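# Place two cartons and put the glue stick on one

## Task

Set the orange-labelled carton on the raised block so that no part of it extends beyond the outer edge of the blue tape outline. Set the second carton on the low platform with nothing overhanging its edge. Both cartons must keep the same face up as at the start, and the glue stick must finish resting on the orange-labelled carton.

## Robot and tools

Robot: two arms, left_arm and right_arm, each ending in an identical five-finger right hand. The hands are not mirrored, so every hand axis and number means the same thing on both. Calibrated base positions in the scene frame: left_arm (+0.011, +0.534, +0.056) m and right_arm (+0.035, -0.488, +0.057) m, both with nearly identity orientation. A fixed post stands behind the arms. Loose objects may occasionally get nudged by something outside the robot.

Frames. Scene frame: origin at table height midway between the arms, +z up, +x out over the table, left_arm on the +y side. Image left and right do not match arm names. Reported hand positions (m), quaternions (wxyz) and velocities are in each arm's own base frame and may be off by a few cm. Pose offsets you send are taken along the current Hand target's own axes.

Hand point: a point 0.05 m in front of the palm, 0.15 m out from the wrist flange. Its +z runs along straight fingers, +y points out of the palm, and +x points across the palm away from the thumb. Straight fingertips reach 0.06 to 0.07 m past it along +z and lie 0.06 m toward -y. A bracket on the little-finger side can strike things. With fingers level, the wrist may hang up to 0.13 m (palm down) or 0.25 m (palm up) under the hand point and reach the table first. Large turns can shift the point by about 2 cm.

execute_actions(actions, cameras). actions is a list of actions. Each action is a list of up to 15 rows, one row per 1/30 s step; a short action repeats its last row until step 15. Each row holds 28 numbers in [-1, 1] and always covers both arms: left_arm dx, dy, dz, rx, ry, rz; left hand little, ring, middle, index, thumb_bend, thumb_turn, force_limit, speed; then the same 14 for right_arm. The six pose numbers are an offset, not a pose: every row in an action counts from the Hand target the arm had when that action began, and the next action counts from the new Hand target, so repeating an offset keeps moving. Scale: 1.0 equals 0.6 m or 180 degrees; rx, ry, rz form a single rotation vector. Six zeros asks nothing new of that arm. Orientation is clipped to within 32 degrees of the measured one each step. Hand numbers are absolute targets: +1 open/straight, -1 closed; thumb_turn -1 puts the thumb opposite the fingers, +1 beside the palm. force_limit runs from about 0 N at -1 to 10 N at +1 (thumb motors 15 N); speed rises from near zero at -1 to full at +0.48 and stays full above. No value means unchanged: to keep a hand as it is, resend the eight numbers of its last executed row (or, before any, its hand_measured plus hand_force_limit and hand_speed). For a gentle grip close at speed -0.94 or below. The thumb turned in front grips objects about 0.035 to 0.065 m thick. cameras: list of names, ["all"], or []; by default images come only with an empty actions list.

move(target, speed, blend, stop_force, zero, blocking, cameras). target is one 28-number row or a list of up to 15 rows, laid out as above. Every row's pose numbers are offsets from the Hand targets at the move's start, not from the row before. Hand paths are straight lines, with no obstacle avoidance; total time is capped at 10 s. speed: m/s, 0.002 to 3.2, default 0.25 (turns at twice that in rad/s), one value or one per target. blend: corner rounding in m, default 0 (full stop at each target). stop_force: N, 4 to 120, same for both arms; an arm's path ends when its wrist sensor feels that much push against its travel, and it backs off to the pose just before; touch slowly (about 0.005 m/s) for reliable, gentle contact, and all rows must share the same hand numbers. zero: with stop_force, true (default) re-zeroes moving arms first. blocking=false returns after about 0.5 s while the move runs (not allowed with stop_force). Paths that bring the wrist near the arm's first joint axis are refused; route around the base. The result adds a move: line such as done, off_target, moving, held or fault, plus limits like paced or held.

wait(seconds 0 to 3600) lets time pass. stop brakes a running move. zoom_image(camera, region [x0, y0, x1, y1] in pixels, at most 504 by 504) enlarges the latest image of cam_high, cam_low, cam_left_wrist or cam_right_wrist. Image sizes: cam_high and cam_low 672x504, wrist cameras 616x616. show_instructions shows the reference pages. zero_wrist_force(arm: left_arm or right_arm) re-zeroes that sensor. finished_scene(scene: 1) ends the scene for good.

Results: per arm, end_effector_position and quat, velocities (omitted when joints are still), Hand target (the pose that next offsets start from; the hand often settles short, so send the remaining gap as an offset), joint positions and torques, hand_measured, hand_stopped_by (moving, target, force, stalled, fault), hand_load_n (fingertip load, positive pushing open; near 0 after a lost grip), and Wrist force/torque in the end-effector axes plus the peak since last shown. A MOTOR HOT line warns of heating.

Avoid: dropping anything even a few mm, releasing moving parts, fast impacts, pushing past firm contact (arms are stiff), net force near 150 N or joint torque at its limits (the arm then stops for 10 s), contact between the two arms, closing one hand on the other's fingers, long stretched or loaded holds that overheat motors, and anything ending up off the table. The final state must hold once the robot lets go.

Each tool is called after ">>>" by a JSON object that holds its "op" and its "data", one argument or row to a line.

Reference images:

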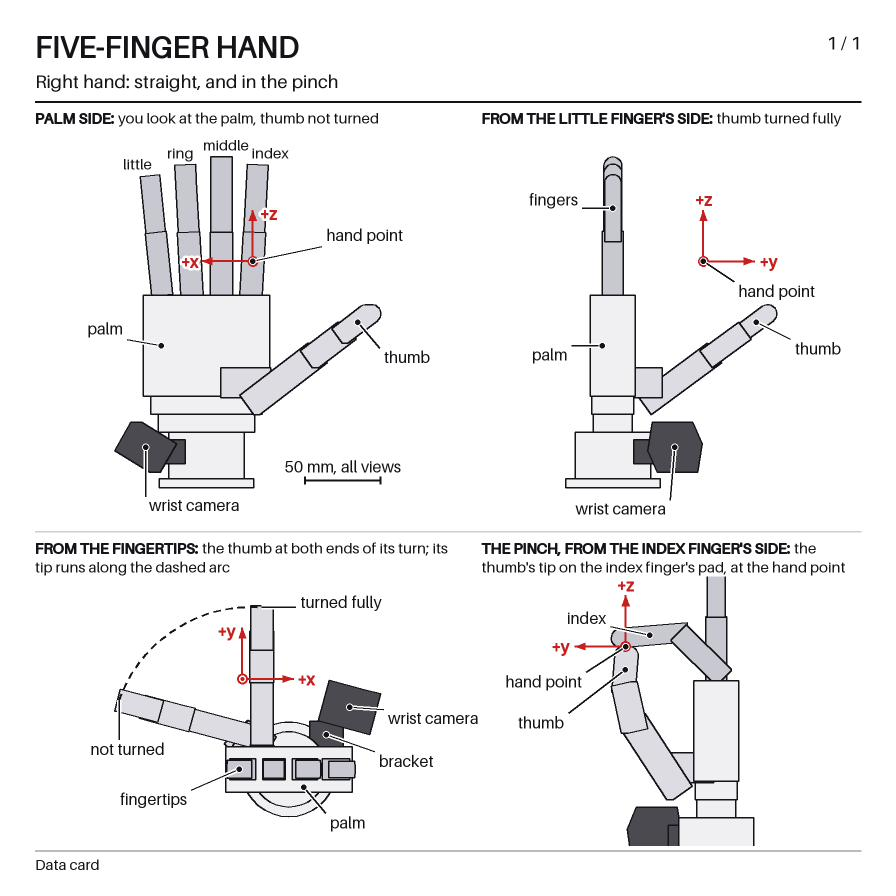

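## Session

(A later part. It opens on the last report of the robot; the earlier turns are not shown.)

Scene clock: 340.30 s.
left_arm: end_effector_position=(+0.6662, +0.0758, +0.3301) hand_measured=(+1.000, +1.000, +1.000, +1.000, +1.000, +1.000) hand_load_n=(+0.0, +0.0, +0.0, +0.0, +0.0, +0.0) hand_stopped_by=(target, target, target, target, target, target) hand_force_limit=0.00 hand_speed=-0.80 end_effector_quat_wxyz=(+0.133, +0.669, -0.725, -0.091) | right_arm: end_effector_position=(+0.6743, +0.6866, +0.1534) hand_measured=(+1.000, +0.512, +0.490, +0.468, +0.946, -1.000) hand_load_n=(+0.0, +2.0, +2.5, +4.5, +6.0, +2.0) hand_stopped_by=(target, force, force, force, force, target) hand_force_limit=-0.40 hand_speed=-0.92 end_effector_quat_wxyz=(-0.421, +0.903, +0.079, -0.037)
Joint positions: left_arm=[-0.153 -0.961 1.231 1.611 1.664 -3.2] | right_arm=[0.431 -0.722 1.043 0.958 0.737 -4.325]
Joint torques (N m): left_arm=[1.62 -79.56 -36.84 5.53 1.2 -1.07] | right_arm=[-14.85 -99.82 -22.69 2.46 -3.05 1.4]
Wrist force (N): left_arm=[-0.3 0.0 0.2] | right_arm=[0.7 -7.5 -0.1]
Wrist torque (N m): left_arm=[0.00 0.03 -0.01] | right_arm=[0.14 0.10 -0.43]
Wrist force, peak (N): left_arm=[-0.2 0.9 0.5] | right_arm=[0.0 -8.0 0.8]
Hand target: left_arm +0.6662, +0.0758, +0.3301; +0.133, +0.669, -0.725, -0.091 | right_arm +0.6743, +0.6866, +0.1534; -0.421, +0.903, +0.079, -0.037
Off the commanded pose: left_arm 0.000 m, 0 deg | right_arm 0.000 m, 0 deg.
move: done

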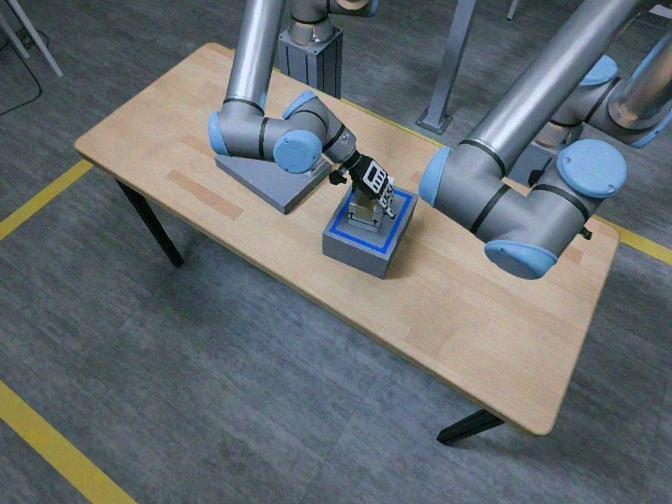

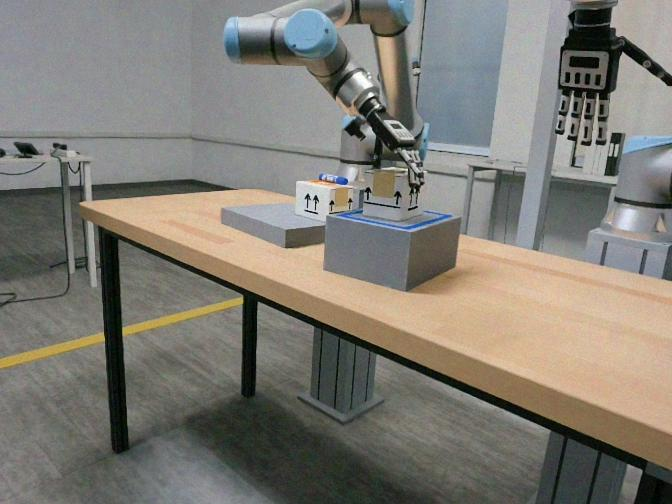

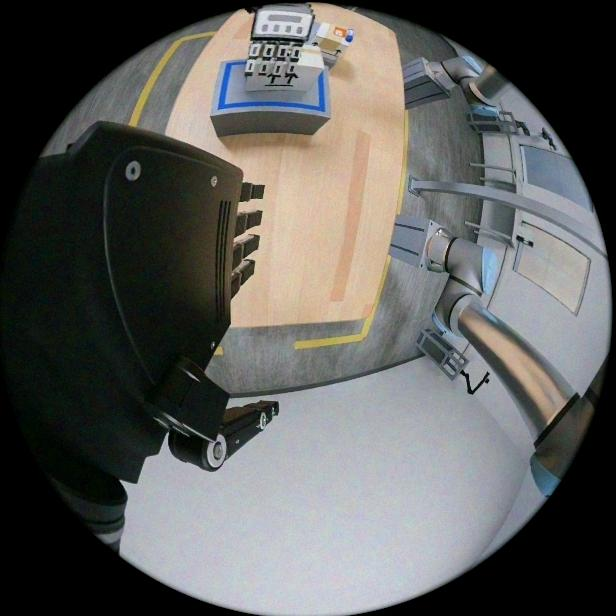

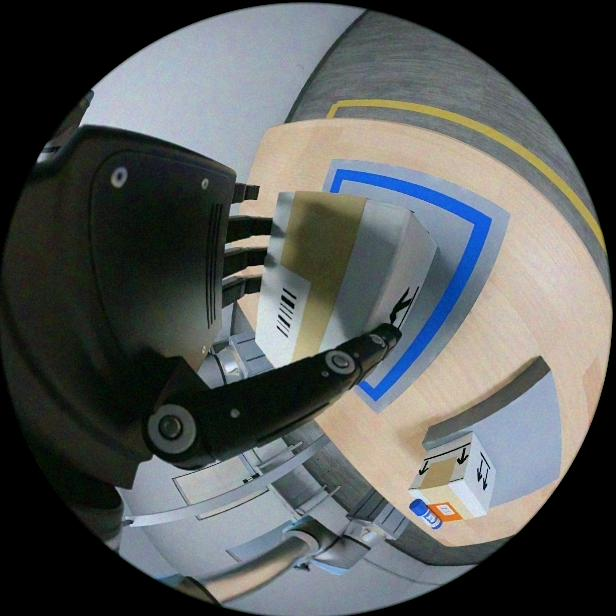

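>>> {"op": "move", "data": {
  "target": [0,0,0,0,0,0,1,1,1,1,1,1,0,-0.8,0,0,0,0,0,0,1,0.05,0.05,0.05,0.7,-1,-0.2,-0.94]
}}

>>> {"op": "move", "data": {
  "target": [0,0,0,0,0,0,1,1,1,1,1,1,0,-0.8,0,-0.0255,-0.0214,0,0,0,1,0.05,0.05,0.05,0.7,-1,-0.2,-0.94],
  "speed": 0.03,
  "cameras": ["all"]
}}

>>> {"op": "zoom_image", "data": {
  "camera": "cam_low",
  "region": [330, 80, 470, 240]
}}

>>> {"op": "zoom_image", "data": {
  "camera": "cam_right_wrist",
  "region": [180, 180, 440, 440]
}}

Scene clock: 346.63 s.
left_arm: end_effector_position=(+0.6662, +0.0758, +0.3301) hand_measured=(+1.000, +1.000, +1.000, +1.000, +1.000, +1.000) hand_load_n=(+0.0, +0.0, +0.0, +0.0, +0.0, +0.5) hand_stopped_by=(target, target, target, target, target, target) hand_force_limit=0.00 hand_speed=-0.80 end_effector_quat_wxyz=(+0.133, +0.669, -0.725, -0.091) | right_arm: end_effector_position=(+0.6743, +0.6866, +0.1534) hand_measured=(+1.000, +0.496, +0.480, +0.468, +0.948, -1.000) hand_load_n=(+0.0, +4.0, +3.5, +2.0, +7.5, +2.5) hand_stopped_by=(target, force, force, force, force, target) hand_force_limit=-0.20 hand_speed=-0.94 end_effector_quat_wxyz=(-0.421, +0.903, +0.079, -0.037)
Joint positions: left_arm=[-0.153 -0.961 1.231 1.611 1.664 -3.2] | right_arm=[0.431 -0.722 1.043 0.958 0.737 -4.325]
Joint torques (N m): left_arm=[1.01 -81.35 -36.06 5.61 1.21 -1.11] | right_arm=[-18.22 -98.77 -22.97 5.12 -2.24 0.52]
Wrist force (N): left_arm=[-0.1 0.4 0.3] | right_arm=[0.5 -8.3 -1.2]
Wrist torque (N m): left_arm=[0.05 0.00 0.01] | right_arm=[0.23 0.23 -0.60]
Wrist force, peak (N): left_arm=[-0.1 0.8 0.6] | right_arm=[1.1 -9.9 0.5]
Hand target: left_arm +0.6662, +0.0758, +0.3301; +0.133, +0.669, -0.725, -0.091 | right_arm +0.6743, +0.6866, +0.1534; -0.421, +0.903, +0.079, -0.037
Off the commanded pose: left_arm 0.000 m, 0 deg | right_arm 0.000 m, 0 deg.
move: done

Scene clock: 347.67 s.
left_arm: end_effector_position=(+0.6662, +0.0758, +0.3301) hand_measured=(+1.000, +1.000, +1.000, +1.000, +1.000, +1.000) hand_load_n=(+0.0, +0.0, +0.0, +0.0, -0.5, +0.0) hand_stopped_by=(target, target, target, target, target, target) hand_force_limit=0.00 hand_speed=-0.80 end_effector_quat_wxyz=(+0.133, +0.669, -0.725, -0.091) | right_arm: end_effector_position=(+0.6743, +0.6866, +0.1732) hand_measured=(+1.000, +0.496, +0.480, +0.468, +0.948, -1.000) hand_load_n=(+0.0, +3.0, +2.5, +1.5, +8.5, +3.5) hand_stopped_by=(target, force, force, force, force, target) hand_force_limit=-0.20 hand_speed=-0.94 end_effector_quat_wxyz=(-0.421, +0.903, +0.079, -0.037)
Joint positions: left_arm=[-0.153 -0.961 1.231 1.611 1.664 -3.2] | right_arm=[0.431 -0.734 1.027 0.985 0.737 -4.325]
Joint torques (N m): left_arm=[2.73 -79.29 -36.76 5.4 1.19 -1.28] | right_arm=[-11.19 -123.87 -48.42 6.53 1.65 0.35]
Wrist force (N): left_arm=[-0.1 0.3 0.2] | right_arm=[-0.3 1.3 2.9]
Wrist torque (N m): left_arm=[0.04 0.00 0.01] | right_arm=[-0.16 0.07 -0.33]
Wrist force, peak (N): left_arm=[0.2 0.5 0.8] | right_arm=[0.7 -9.4 -1.8]
Hand target: left_arm +0.6662, +0.0758, +0.3301; +0.133, +0.669, -0.725, -0.091 | right_arm +0.6743, +0.6866, +0.1734; -0.421, +0.903, +0.079, -0.037
Off the commanded pose: left_arm 0.000 m, 0 deg | right_arm 0.000 m, 0 deg.
move: done

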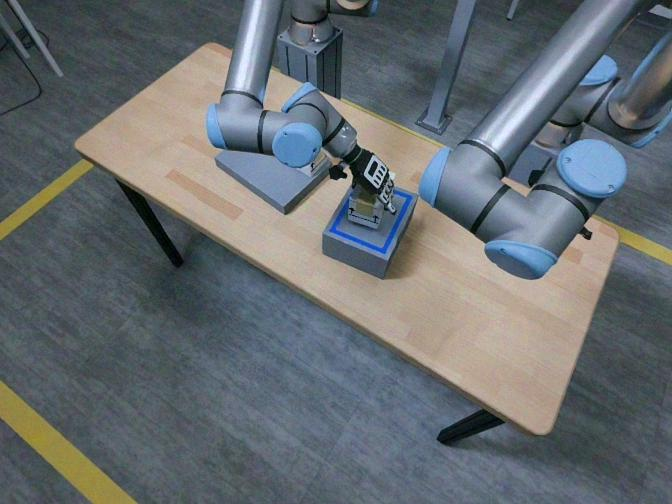

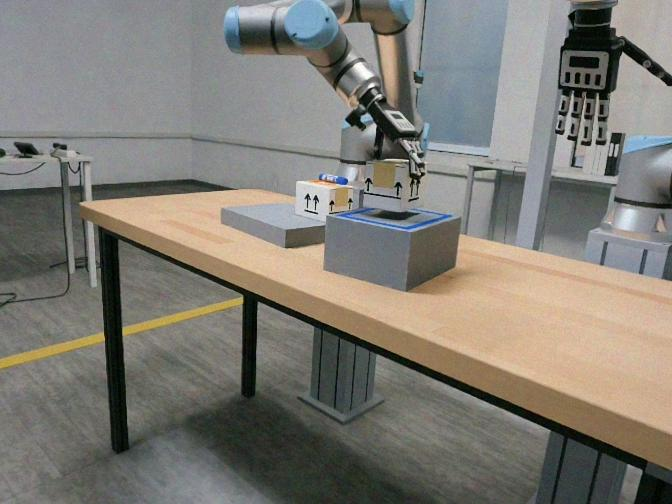

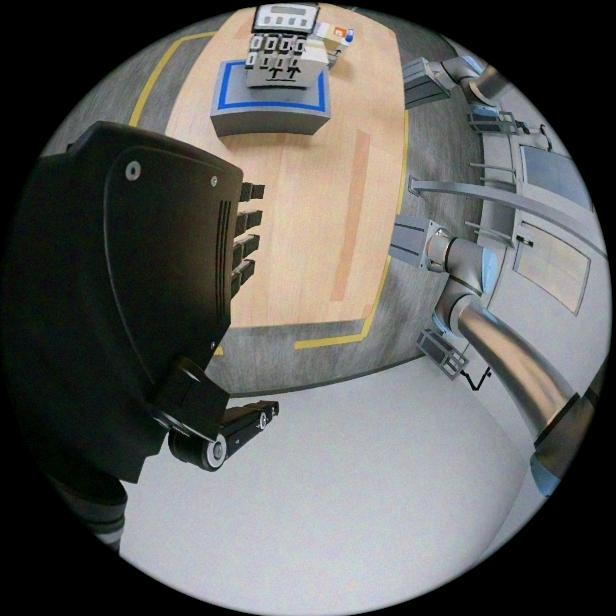

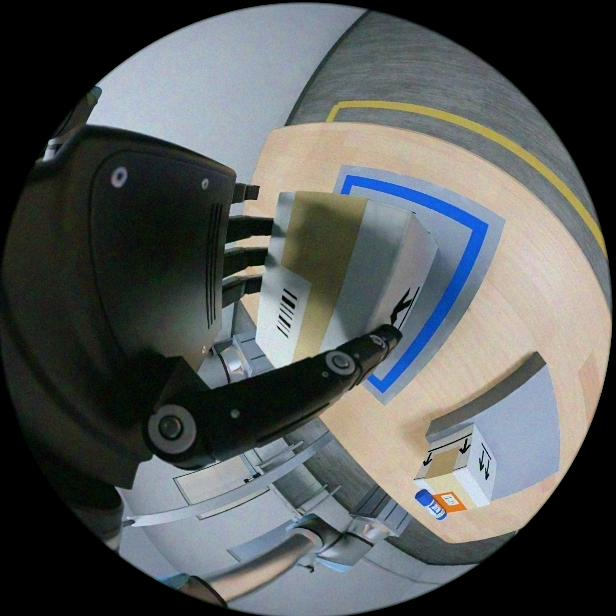

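Scaled by 3.150 from the camera's image (finer frame: 960x720).

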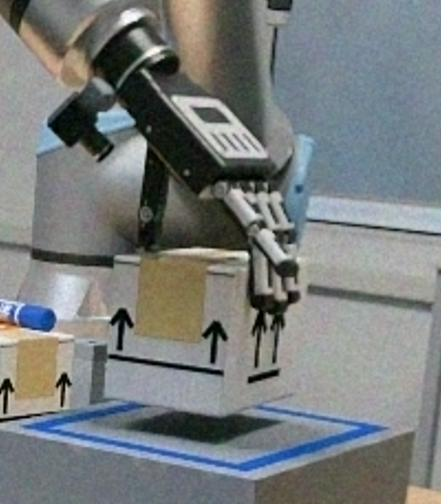

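Scaled by 1.938 from the camera's image (finer frame: 880x880).

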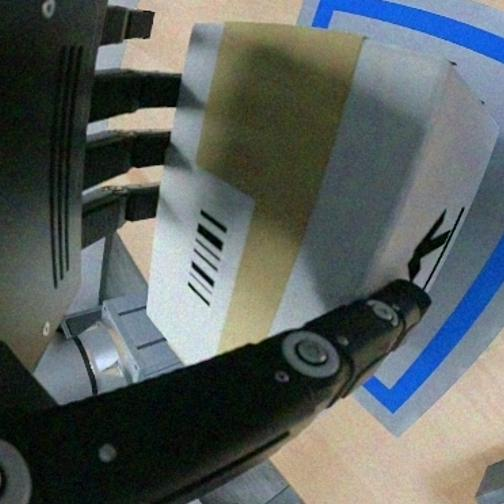

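>>> {"op": "move", "data": {
  "target": [
    [0,0,0,0,0,0,1,1,1,1,1,1,0,-0.8,0,-0.1021,-0.0857,0,0,0,1,0.05,0.05,0.05,0.7,-1,-0.2,-0.94],
    [0,0,0,0,0,0,1,1,1,1,1,1,0,-0.8,-0.2135,0.3957,-0.6788,0,0.0638,0.0536,1,0.05,0.05,0.05,0.7,-1,-0.2,-0.94]
  ],
  "speed": 0.12,
  "blend": 0.03,
  "cameras": ["all"]
}}

>>> {"op": "zoom_image", "data": {
  "camera": "cam_high",
  "region": [200, 60, 340, 220]
}}

>>> {"op": "zoom_image", "data": {
  "camera": "cam_low",
  "region": [200, 100, 380, 260]
}}

>>> {"op": "zoom_image", "data": {
  "camera": "cam_right_wrist",
  "region": [230, 130, 530, 430]
}}

Scene clock: 370.13 s.
left_arm: end_effector_position=(+0.6662, +0.0758, +0.3301) hand_measured=(+1.000, +1.000, +1.000, +1.000, +1.000, +1.000) hand_load_n=(+0.0, +0.0, +0.0, +0.0, -0.5, +0.0) hand_stopped_by=(target, target, target, target, target, target) hand_force_limit=0.00 hand_speed=-0.80 end_effector_quat_wxyz=(+0.133, +0.669, -0.725, -0.091) | right_arm: end_effector_position=(+0.6288, +0.2071, +0.2539) hand_measured=(+1.000, +0.496, +0.480, +0.468, +0.948, -1.000) hand_load_n=(+0.0, +3.0, +2.5, +1.5, +8.5, +3.5) hand_stopped_by=(target, force, force, force, force, target) hand_force_limit=-0.20 hand_speed=-0.94 end_effector_quat_wxyz=(-0.422, +0.906, -0.040, +0.018)
Joint positions: left_arm=[-0.153 -0.961 1.231 1.611 1.664 -3.2] | right_arm=[-0.212 -1.156 1.682 1.192 0.709 -4.904]
Joint torques (N m): left_arm=[-0.38 -78.9 -37.53 5.38 1.39 -1.01] | right_arm=[-17.78 -87.52 -19.86 6.97 1.85 -2.86]
Wrist force (N): left_arm=[0.1 0.1 0.7] | right_arm=[0.9 2.2 3.0]
Wrist torque (N m): left_arm=[-0.01 -0.03 0.01] | right_arm=[-0.02 -0.15 0.08]
Wrist force, peak (N): left_arm=[0.1 0.9 0.5] | right_arm=[-0.3 3.0 3.7]
Hand target: left_arm +0.6662, +0.0758, +0.3301; +0.133, +0.669, -0.725, -0.091 | right_arm +0.6288, +0.2070, +0.2539; -0.422, +0.906, -0.040, +0.018
Off the commanded pose: left_arm 0.000 m, 0 deg | right_arm 0.000 m, 0 deg.
move: done

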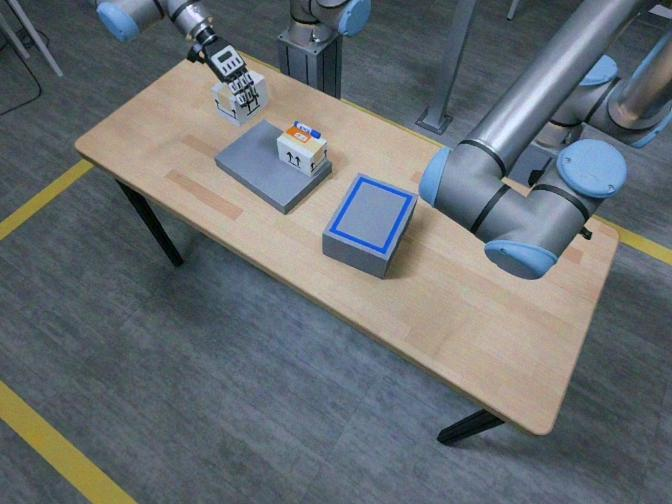

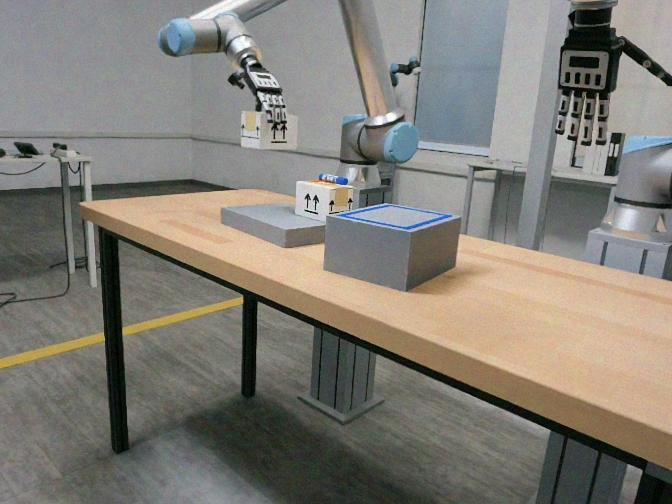

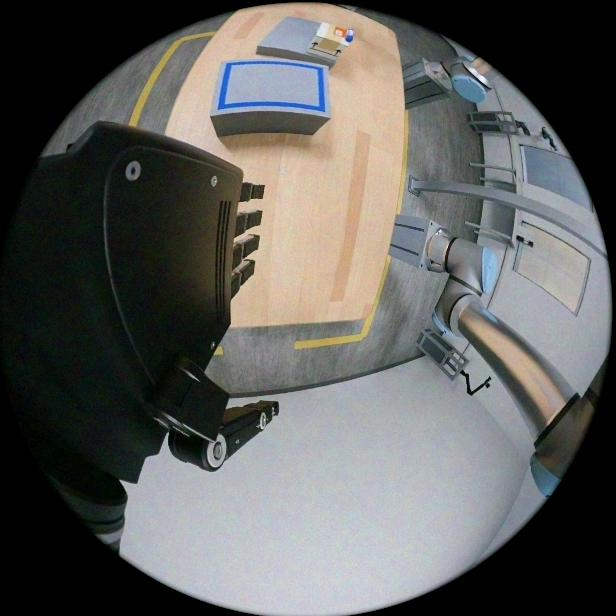

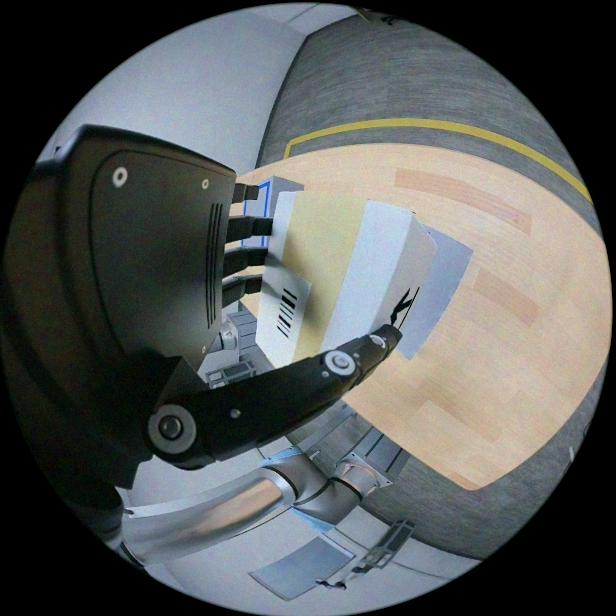

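Scaled by 3.150 from the camera's image (finer frame: 960x720).

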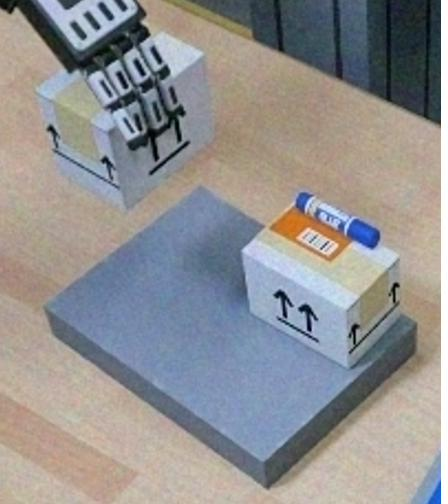

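Scaled by 2.800 from the camera's image (finer frame: 960x720).

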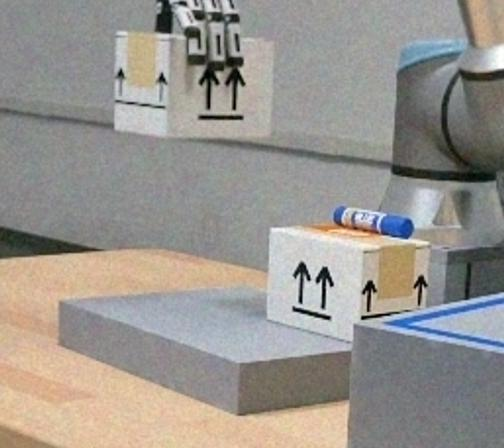

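Scaled by 1.680 from the camera's image (finer frame: 880x880).

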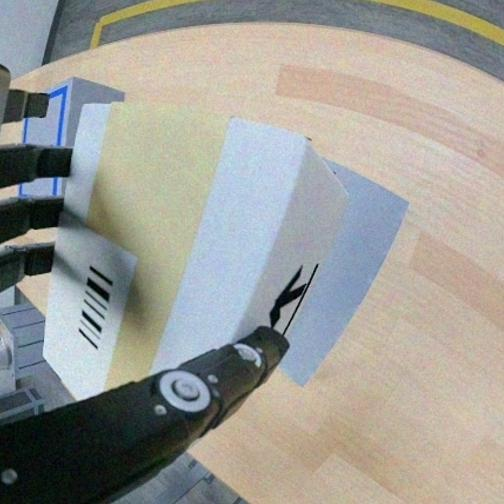

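>>> {"op": "move", "data": {
  "target": [0,0,0,0,0,0,1,1,1,1,1,1,0,-0.8,-0.0092,0.1862,0.1672,0,0.0340,0.0286,1,0.05,0.05,0.05,0.7,-1,-0.2,-0.94],
  "speed": 0.08,
  "cameras": ["all"]
}}

>>> {"op": "zoom_image", "data": {
  "camera": "cam_high",
  "region": [200, 60, 340, 220]
}}

>>> {"op": "zoom_image", "data": {
  "camera": "cam_low",
  "region": [200, 100, 380, 260]
}}

>>> {"op": "zoom_image", "data": {
  "camera": "cam_right_wrist",
  "region": [230, 130, 530, 430]
}}

Scene clock: 386.47 s.
left_arm: end_effector_position=(+0.6662, +0.0758, +0.3301) hand_measured=(+1.000, +1.000, +1.000, +1.000, +1.000, +1.000) hand_load_n=(+0.0, +0.0, +0.0, +0.0, +0.0, +0.0) hand_stopped_by=(target, target, target, target, target, target) hand_force_limit=0.00 hand_speed=-0.80 end_effector_quat_wxyz=(+0.133, +0.669, -0.725, -0.091) | right_arm: end_effector_position=(+0.6236, +0.2122, +0.1040) hand_measured=(+1.000, +0.496, +0.480, +0.468, +0.948, -1.000) hand_load_n=(+0.0, +3.0, +2.5, +1.0, +8.0, +3.5) hand_stopped_by=(target, force, force, force, force, target) hand_force_limit=-0.20 hand_speed=-0.94 end_effector_quat_wxyz=(-0.419, +0.901, -0.103, +0.047)
Joint positions: left_arm=[-0.153 -0.961 1.231 1.611 1.664 -3.2] | right_arm=[-0.215 -1.064 1.821 0.8 0.699 -4.693]
Joint torques (N m): left_arm=[3.42 -79.1 -36.4 5.76 1.52 -1.05] | right_arm=[14.46 -66.2 -14.31 1.83 1.75 1.97]
Wrist force (N): left_arm=[0.3 0.2 0.1] | right_arm=[1.2 1.5 3.2]
Wrist torque (N m): left_arm=[0.04 -0.05 0.02] | right_arm=[-0.15 -0.10 -0.31]
Wrist force, peak (N): left_arm=[-0.3 0.4 0.9] | right_arm=[1.1 2.3 3.8]
Hand target: left_arm +0.6662, +0.0758, +0.3301; +0.133, +0.669, -0.725, -0.091 | right_arm +0.6235, +0.2123, +0.1039; -0.419, +0.901, -0.103, +0.047
Off the commanded pose: left_arm 0.000 m, 0 deg | right_arm 0.000 m, 0 deg.
move: done

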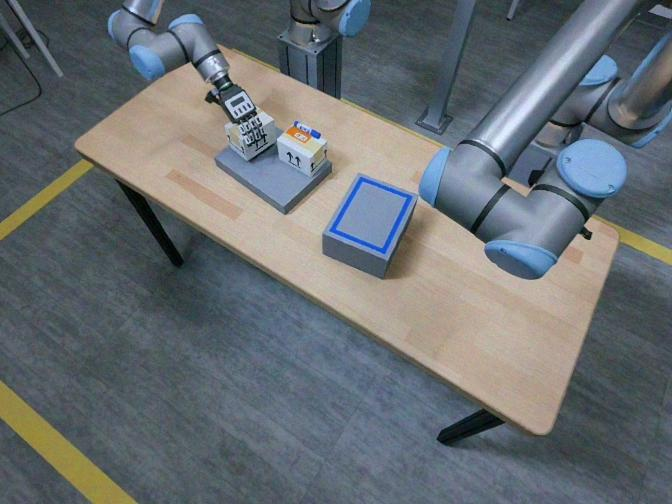

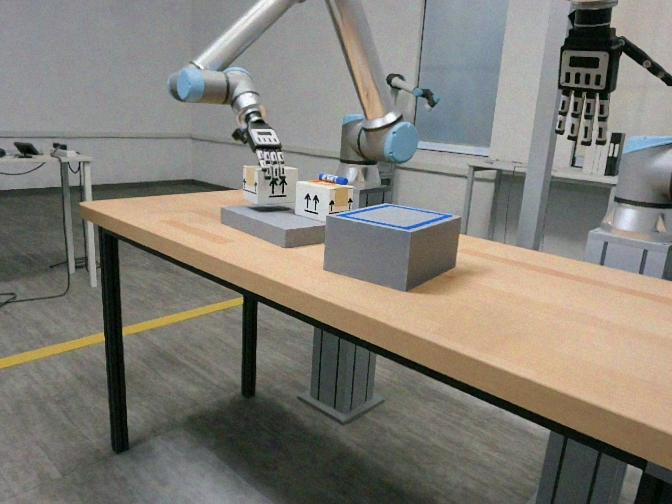

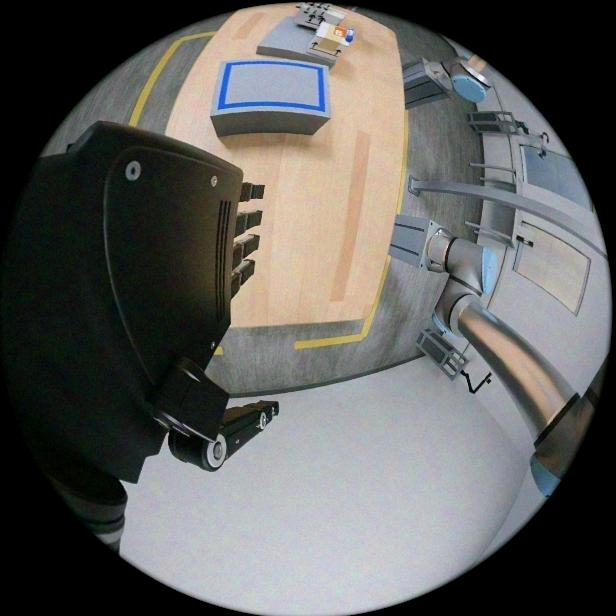

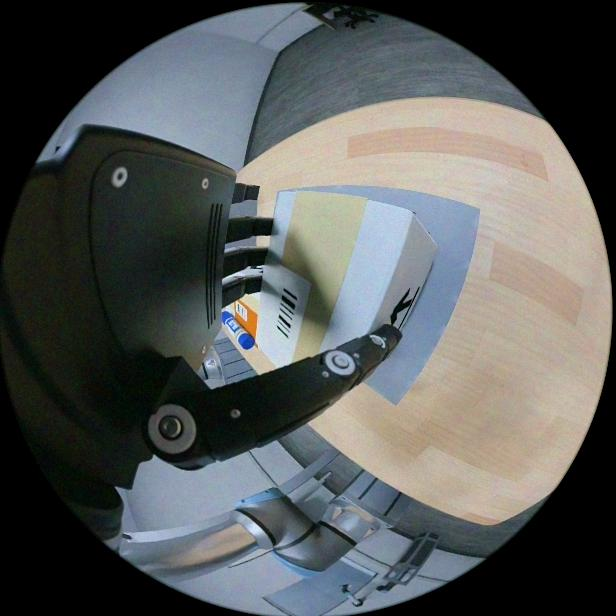

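Scaled by 3.150 from the camera's image (finer frame: 960x720).

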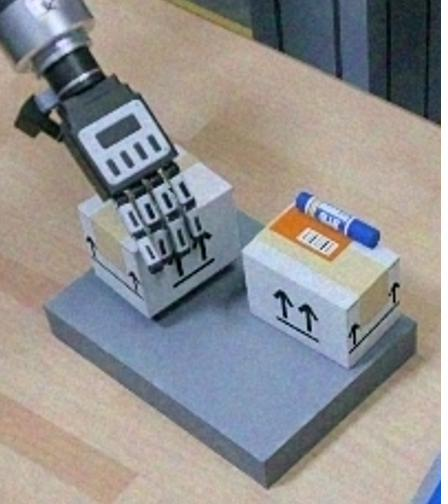

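Scaled by 2.800 from the camera's image (finer frame: 960x720).

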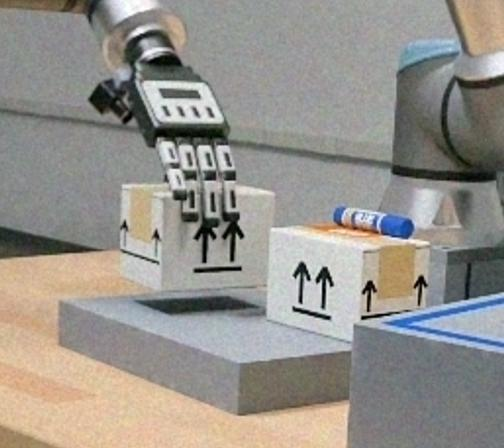

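Scaled by 1.680 from the camera's image (finer frame: 880x880).

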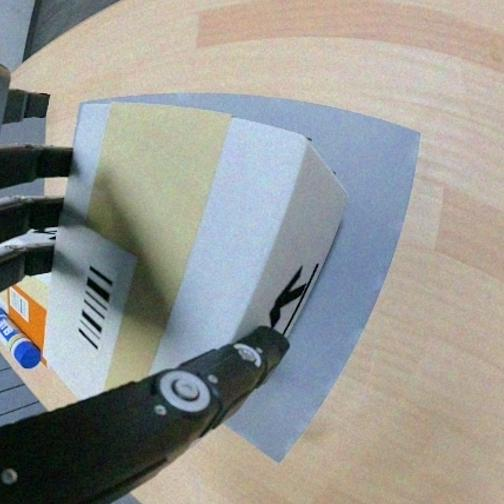

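>>> {"op": "move", "data": {
  "target": [0,0,0,0,0,0,1,1,1,1,1,1,0,-0.8,0,0.0281,0.0236,0,0,0,1,0.05,0.05,0.05,0.7,-1,-0.2,-0.94],
  "speed": 0.03,
  "stop_force": 6
}}

>>> {"op": "move", "data": {
  "target": [0,0,0,0,0,0,1,1,1,1,1,1,0,-0.8,0,0.0383,0.0322,0,0,0,1,0.05,0.05,0.05,0.7,-1,-0.2,-0.94],
  "speed": 0.01,
  "stop_force": 4,
  "cameras": ["all"]
}}

>>> {"op": "zoom_image", "data": {
  "camera": "cam_low",
  "region": [200, 100, 380, 260]
}}

Scene clock: 397.57 s.
left_arm: end_effector_position=(+0.6662, +0.0758, +0.3301) hand_measured=(+1.000, +1.000, +1.000, +1.000, +1.000, +1.000) hand_load_n=(+0.0, +0.0, +0.0, +0.0, +0.0, +0.0) hand_stopped_by=(target, target, target, target, target, target) hand_force_limit=0.00 hand_speed=-0.80 end_effector_quat_wxyz=(+0.133, +0.669, -0.725, -0.091) | right_arm: end_effector_position=(+0.6235, +0.2123, +0.0818) hand_measured=(+1.000, +0.496, +0.480, +0.468, +0.948, -1.000) hand_load_n=(+0.0, +3.0, +2.5, +1.5, +8.0, +3.5) hand_stopped_by=(target, force, force, force, force, target) hand_force_limit=-0.20 hand_speed=-0.94 end_effector_quat_wxyz=(-0.419, +0.901, -0.103, +0.047)
Joint positions: left_arm=[-0.153 -0.961 1.231 1.611 1.664 -3.2] | right_arm=[-0.215 -1.038 1.83 0.765 0.7 -4.693]
Joint torques (N m): left_arm=[1.49 -78.18 -36.61 5.6 1.43 -1.37] | right_arm=[-9.39 -66.77 -12.6 1.66 1.49 0.79]
Wrist force (N): left_arm=[0.3 0.1 0.0] | right_arm=[1.2 1.3 2.7]
Wrist torque (N m): left_arm=[0.02 -0.05 0.02] | right_arm=[-0.11 -0.15 -0.32]
Wrist force, peak (N): left_arm=[0.4 0.6 0.8] | right_arm=[1.4 1.8 3.4]
Hand target: left_arm +0.6662, +0.0758, +0.3301; +0.133, +0.669, -0.725, -0.091 | right_arm +0.6235, +0.2123, +0.0818; -0.419, +0.901, -0.103, +0.047
Off the commanded pose: left_arm 0.000 m, 0 deg | right_arm 0.000 m, 0 deg.
move: done

Scene clock: 398.87 s.
left_arm: end_effector_position=(+0.6662, +0.0758, +0.3301) hand_measured=(+1.000, +1.000, +1.000, +1.000, +1.000, +1.000) hand_load_n=(+0.0, +0.0, +0.0, +0.0, +0.0, +0.0) hand_stopped_by=(target, target, target, target, target, target) hand_force_limit=0.00 hand_speed=-0.80 end_effector_quat_wxyz=(+0.133, +0.669, -0.725, -0.091) | right_arm: end_effector_position=(+0.6235, +0.2123, +0.0803) hand_measured=(+1.000, +0.496, +0.480, +0.466, +0.948, -1.000) hand_load_n=(+0.0, +2.5, +2.0, +1.0, +8.5, +3.0) hand_stopped_by=(target, force, force, force, force, target) hand_force_limit=-0.20 hand_speed=-0.94 end_effector_quat_wxyz=(-0.419, +0.901, -0.103, +0.047)
Joint positions: left_arm=[-0.153 -0.961 1.231 1.611 1.664 -3.2] | right_arm=[-0.215 -1.036 1.83 0.762 0.7 -4.693]
Joint torques (N m): left_arm=[2.68 -78.12 -37.07 5.66 1.55 -1.32] | right_arm=[-10.75 -87.94 -32.81 6.74 0.56 1.03]
Wrist force (N): left_arm=[0.2 0.4 0.2] | right_arm=[1.9 0.0 -0.4]
Wrist torque (N m): left_arm=[0.06 -0.03 0.02] | right_arm=[-0.12 -0.10 -0.34]
Wrist force, peak (N): left_arm=[-0.2 0.0 0.8] | right_arm=[1.7 -7.5 -9.2]
Hand target: left_arm +0.6662, +0.0758, +0.3301; +0.133, +0.669, -0.725, -0.091 | right_arm +0.6235, +0.2123, +0.0803; -0.419, +0.901, -0.103, +0.047 (not the last commanded pose)
Off the commanded pose: left_arm 0.000 m, 0 deg | right_arm 0.029 m, 0 deg.
move: contact (right_arm)

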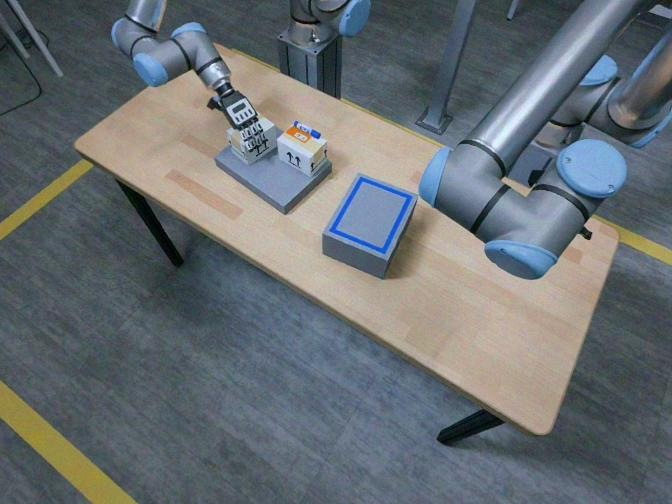

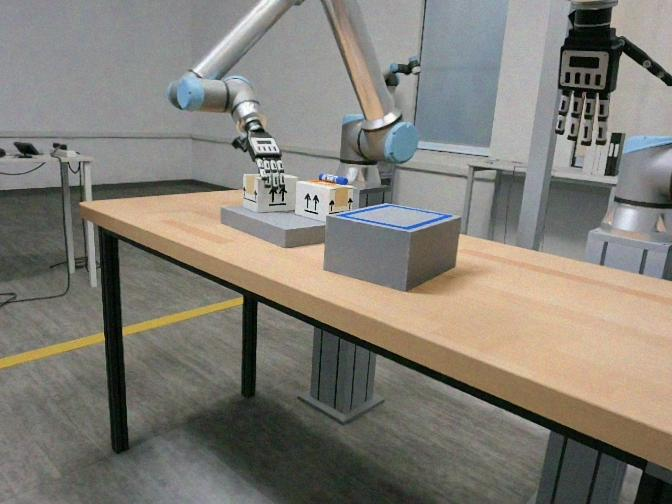

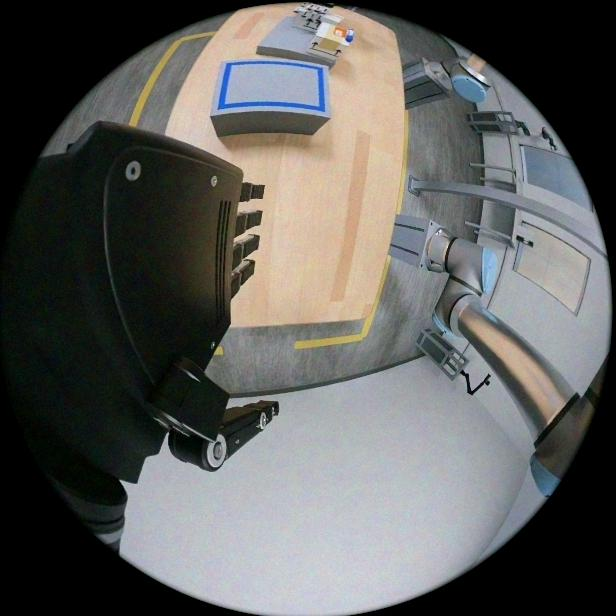

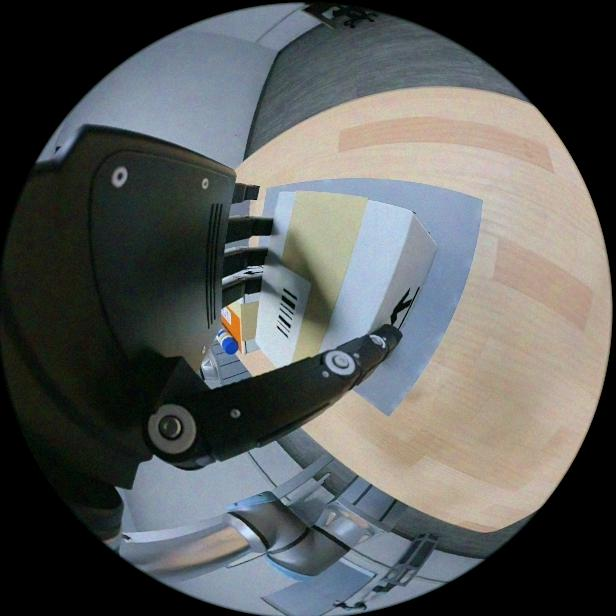

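Scaled by 2.800 from the camera's image (finer frame: 960x720).

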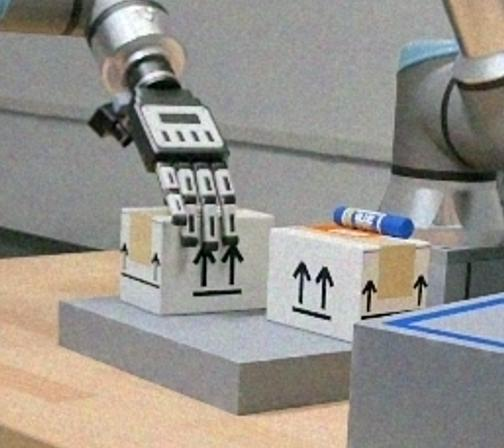

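>>> {"op": "move", "data": {
  "target": [0,0,0,0,0,0,1,1,1,1,1,1,0,-0.8,0,0,0,0,0,0,1,0.62,0.62,0.62,1,-1,-0.2,-0.9]
}}

>>> {"op": "move", "data": {
  "target": [0,0,0,0,0,0,1,1,1,1,1,1,0,-0.8,0,-0.0511,-0.0429,0,0,0,1,0.62,0.62,0.62,1,-1,-0.2,-0.9],
  "speed": 0.05
}}

>>> {"op": "move", "data": {
  "target": [0,0,0,0,0,0,1,1,1,1,1,1,0,-0.8,0,-0.1787,-0.15,0,0,0,1,0.62,0.62,0.62,1,-1,-0.2,-0.9],
  "speed": 0.2,
  "cameras": ["all"]
}}

>>> {"op": "zoom_image", "data": {
  "camera": "cam_high",
  "region": [200, 60, 340, 220]
}}

>>> {"op": "zoom_image", "data": {
  "camera": "cam_low",
  "region": [200, 100, 380, 260]
}}

>>> {"op": "zoom_image", "data": {
  "camera": "cam_right_wrist",
  "region": [180, 130, 480, 430]
}}

Scene clock: 408.67 s.
left_arm: end_effector_position=(+0.6662, +0.0758, +0.3301) hand_measured=(+1.000, +1.000, +1.000, +1.000, +1.000, +1.000) hand_load_n=(+0.0, +0.0, +0.0, +0.0, -0.5, +0.0) hand_stopped_by=(target, target, target, target, target, target) hand_force_limit=0.00 hand_speed=-0.80 end_effector_quat_wxyz=(+0.133, +0.669, -0.725, -0.091) | right_arm: end_effector_position=(+0.6235, +0.2123, +0.0804) hand_measured=(+1.000, +0.620, +0.620, +0.620, +1.000, -1.000) hand_load_n=(+0.0, +0.0, +0.0, +0.0, +0.0, +0.0) hand_stopped_by=(target, target, target, target, target, target) hand_force_limit=-0.20 hand_speed=-0.90 end_effector_quat_wxyz=(-0.419, +0.901, -0.103, +0.047)
Joint positions: left_arm=[-0.153 -0.961 1.231 1.611 1.664 -3.2] | right_arm=[-0.215 -1.036 1.83 0.763 0.7 -4.693]
Joint torques (N m): left_arm=[2.03 -77.79 -36.87 5.52 1.38 -1.68] | right_arm=[-12.87 -84.85 -34.93 5.23 0.4 0.64]
Wrist force (N): left_arm=[0.2 0.5 0.4] | right_arm=[0.7 -1.5 0.6]
Wrist torque (N m): left_arm=[0.06 -0.05 0.03] | right_arm=[-0.14 -0.09 -0.36]
Wrist force, peak (N): left_arm=[0.3 0.2 0.9] | right_arm=[2.7 -0.5 -0.7]
Hand target: left_arm +0.6662, +0.0758, +0.3301; +0.133, +0.669, -0.725, -0.091 | right_arm +0.6235, +0.2123, +0.0803; -0.419, +0.901, -0.103, +0.047
Off the commanded pose: left_arm 0.000 m, 0 deg | right_arm 0.000 m, 0 deg.
move: done

Scene clock: 409.93 s.
left_arm: end_effector_position=(+0.6662, +0.0758, +0.3301) hand_measured=(+1.000, +1.000, +1.000, +1.000, +1.000, +1.000) hand_load_n=(+0.0, +0.0, +0.5, +0.0, +0.0, +0.0) hand_stopped_by=(target, target, target, target, target, target) hand_force_limit=0.00 hand_speed=-0.80 end_effector_quat_wxyz=(+0.133, +0.669, -0.725, -0.091) | right_arm: end_effector_position=(+0.6236, +0.2123, +0.1202) hand_measured=(+1.000, +0.620, +0.620, +0.620, +1.000, -1.000) hand_load_n=(+0.0, -0.5, +0.0, +0.0, +0.0, +0.0) hand_stopped_by=(target, target, target, target, target, target) hand_force_limit=-0.20 hand_speed=-0.90 end_effector_quat_wxyz=(-0.419, +0.901, -0.103, +0.047)
Joint positions: left_arm=[-0.153 -0.961 1.231 1.611 1.664 -3.2] | right_arm=[-0.215 -1.082 1.814 0.825 0.7 -4.693]
Joint torques (N m): left_arm=[2.24 -79.63 -36.56 6.16 1.5 -1.55] | right_arm=[17.54 -84.87 -37.87 5.74 -0.12 -2.48]
Wrist force (N): left_arm=[-0.2 0.6 0.7] | right_arm=[0.7 -1.6 0.9]
Wrist torque (N m): left_arm=[0.05 0.02 0.00] | right_arm=[-0.24 0.00 -0.35]
Wrist force, peak (N): left_arm=[-0.2 0.6 0.7] | right_arm=[1.4 -1.8 -0.1]
Hand target: left_arm +0.6662, +0.0758, +0.3301; +0.133, +0.669, -0.725, -0.091 | right_arm +0.6236, +0.2123, +0.1204; -0.419, +0.901, -0.103, +0.047
Off the commanded pose: left_arm 0.000 m, 0 deg | right_arm 0.000 m, 0 deg.
move: done

Scene clock: 411.30 s.
left_arm: end_effector_position=(+0.6662, +0.0758, +0.3301) hand_measured=(+1.000, +1.000, +1.000, +1.000, +1.000, +1.000) hand_load_n=(-0.5, +0.0, +0.0, +0.0, +0.0, +0.0) hand_stopped_by=(target, target, target, target, target, target) hand_force_limit=0.00 hand_speed=-0.80 end_effector_quat_wxyz=(+0.133, +0.669, -0.725, -0.091) | right_arm: end_effector_position=(+0.6237, +0.2125, +0.2602) hand_measured=(+1.000, +0.620, +0.620, +0.620, +1.000, -1.000) hand_load_n=(+0.0, +0.0, +0.0, +0.0, +0.0, +0.0) hand_stopped_by=(target, target, target, target, target, target) hand_force_limit=-0.20 hand_speed=-0.90 end_effector_quat_wxyz=(-0.419, +0.901, -0.103, +0.047)
Joint positions: left_arm=[-0.153 -0.961 1.231 1.611 1.664 -3.2] | right_arm=[-0.214 -1.217 1.72 1.053 0.699 -4.693]
Joint torques (N m): left_arm=[1.7 -80.39 -37.21 5.73 1.52 -1.28] | right_arm=[-18.29 -78.65 -43.62 6.08 -0.22 -2.72]
Wrist force (N): left_arm=[-0.3 0.1 0.2] | right_arm=[1.4 -0.6 0.6]
Wrist torque (N m): left_arm=[0.02 0.04 -0.01] | right_arm=[-0.04 -0.19 0.17]
Wrist force, peak (N): left_arm=[-0.2 0.5 0.7] | right_arm=[1.6 -1.5 0.6]
Hand target: left_arm +0.6662, +0.0758, +0.3301; +0.133, +0.669, -0.725, -0.091 | right_arm +0.6237, +0.2125, +0.2604; -0.419, +0.901, -0.103, +0.047
Off the commanded pose: left_arm 0.000 m, 0 deg | right_arm 0.000 m, 0 deg.
move: done

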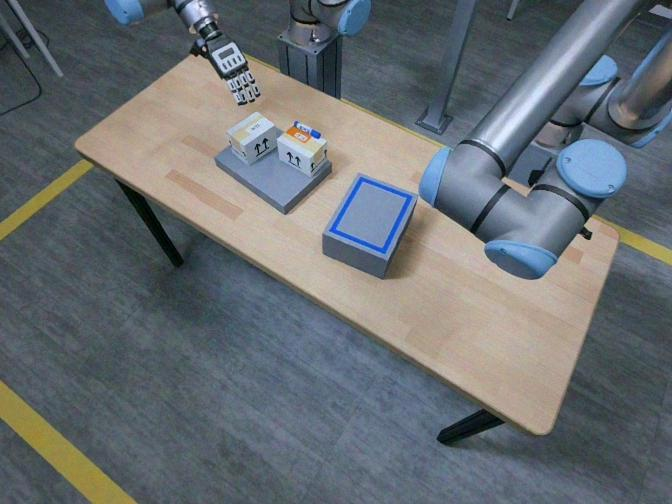

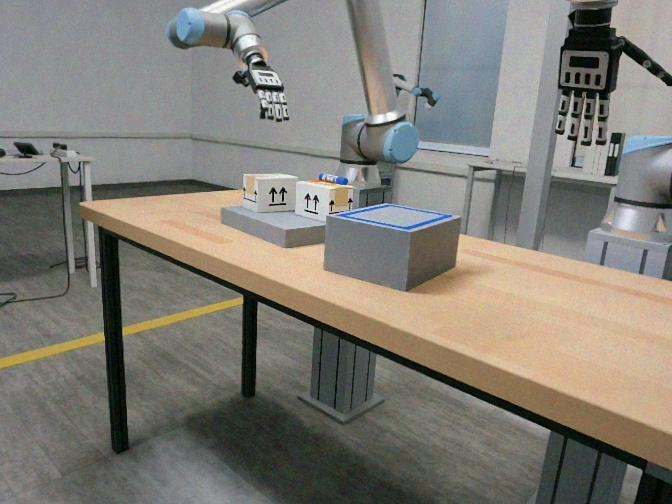

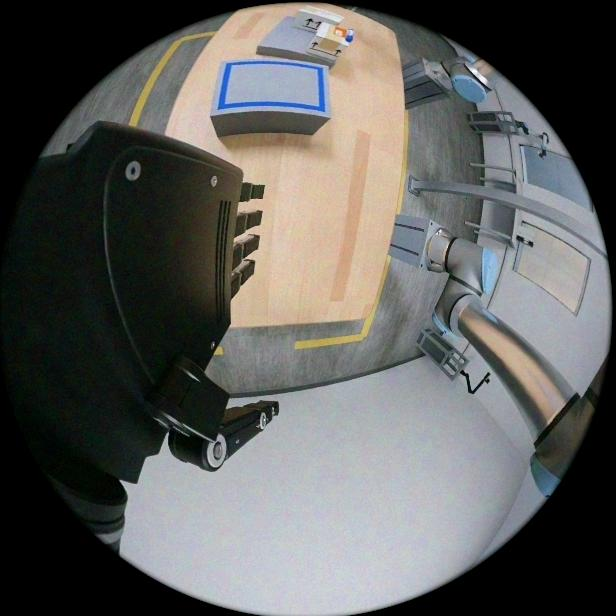

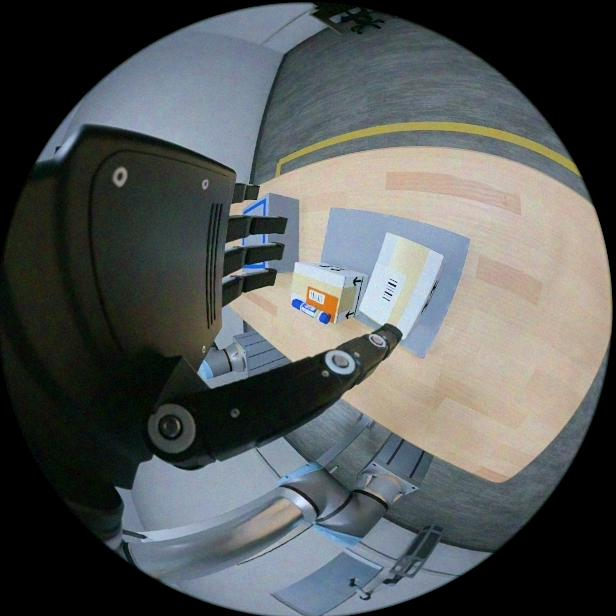

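Scaled by 3.150 from the camera's image (finer frame: 960x720).

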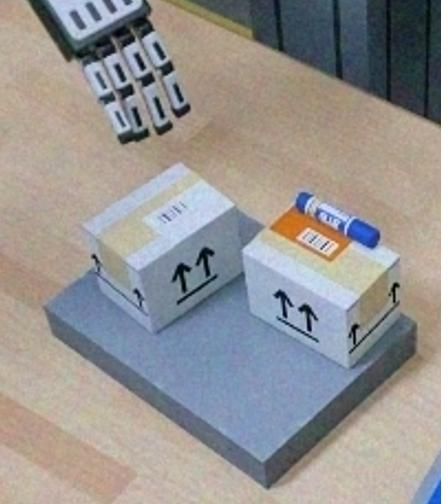

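Scaled by 2.800 from the camera's image (finer frame: 960x720).

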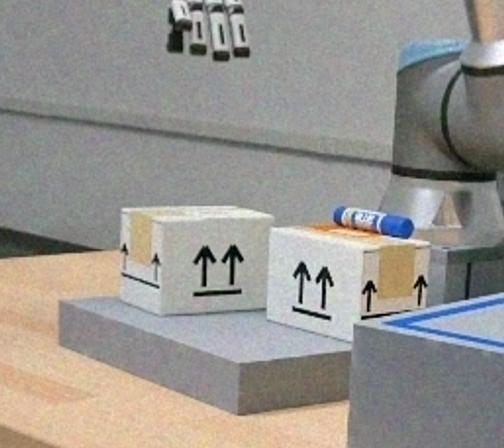

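Scaled by 1.680 from the camera's image (finer frame: 880x880).

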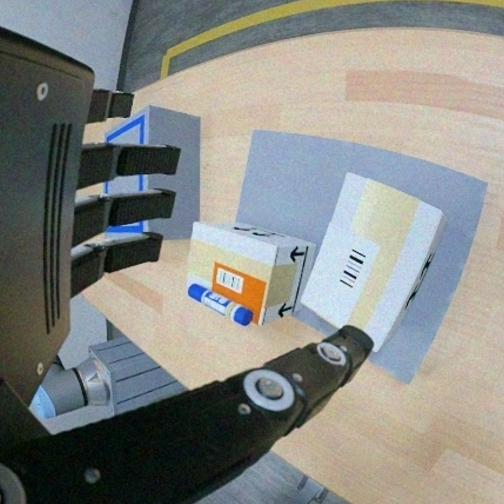

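>>> {"op": "zoom_image", "data": {
  "camera": "cam_right_wrist",
  "region": [270, 240, 380, 350]
}}

Scaled by 4.582 from the camera's image (finer frame: 880x880).

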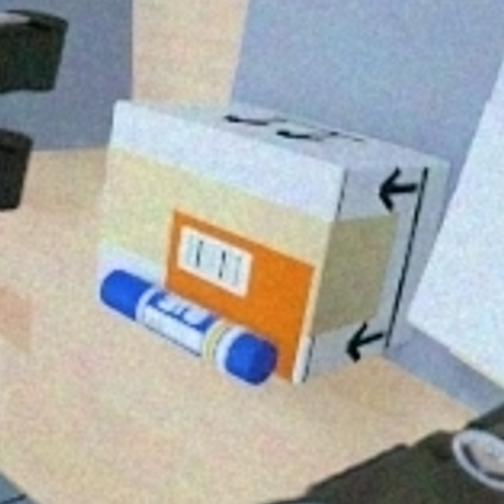

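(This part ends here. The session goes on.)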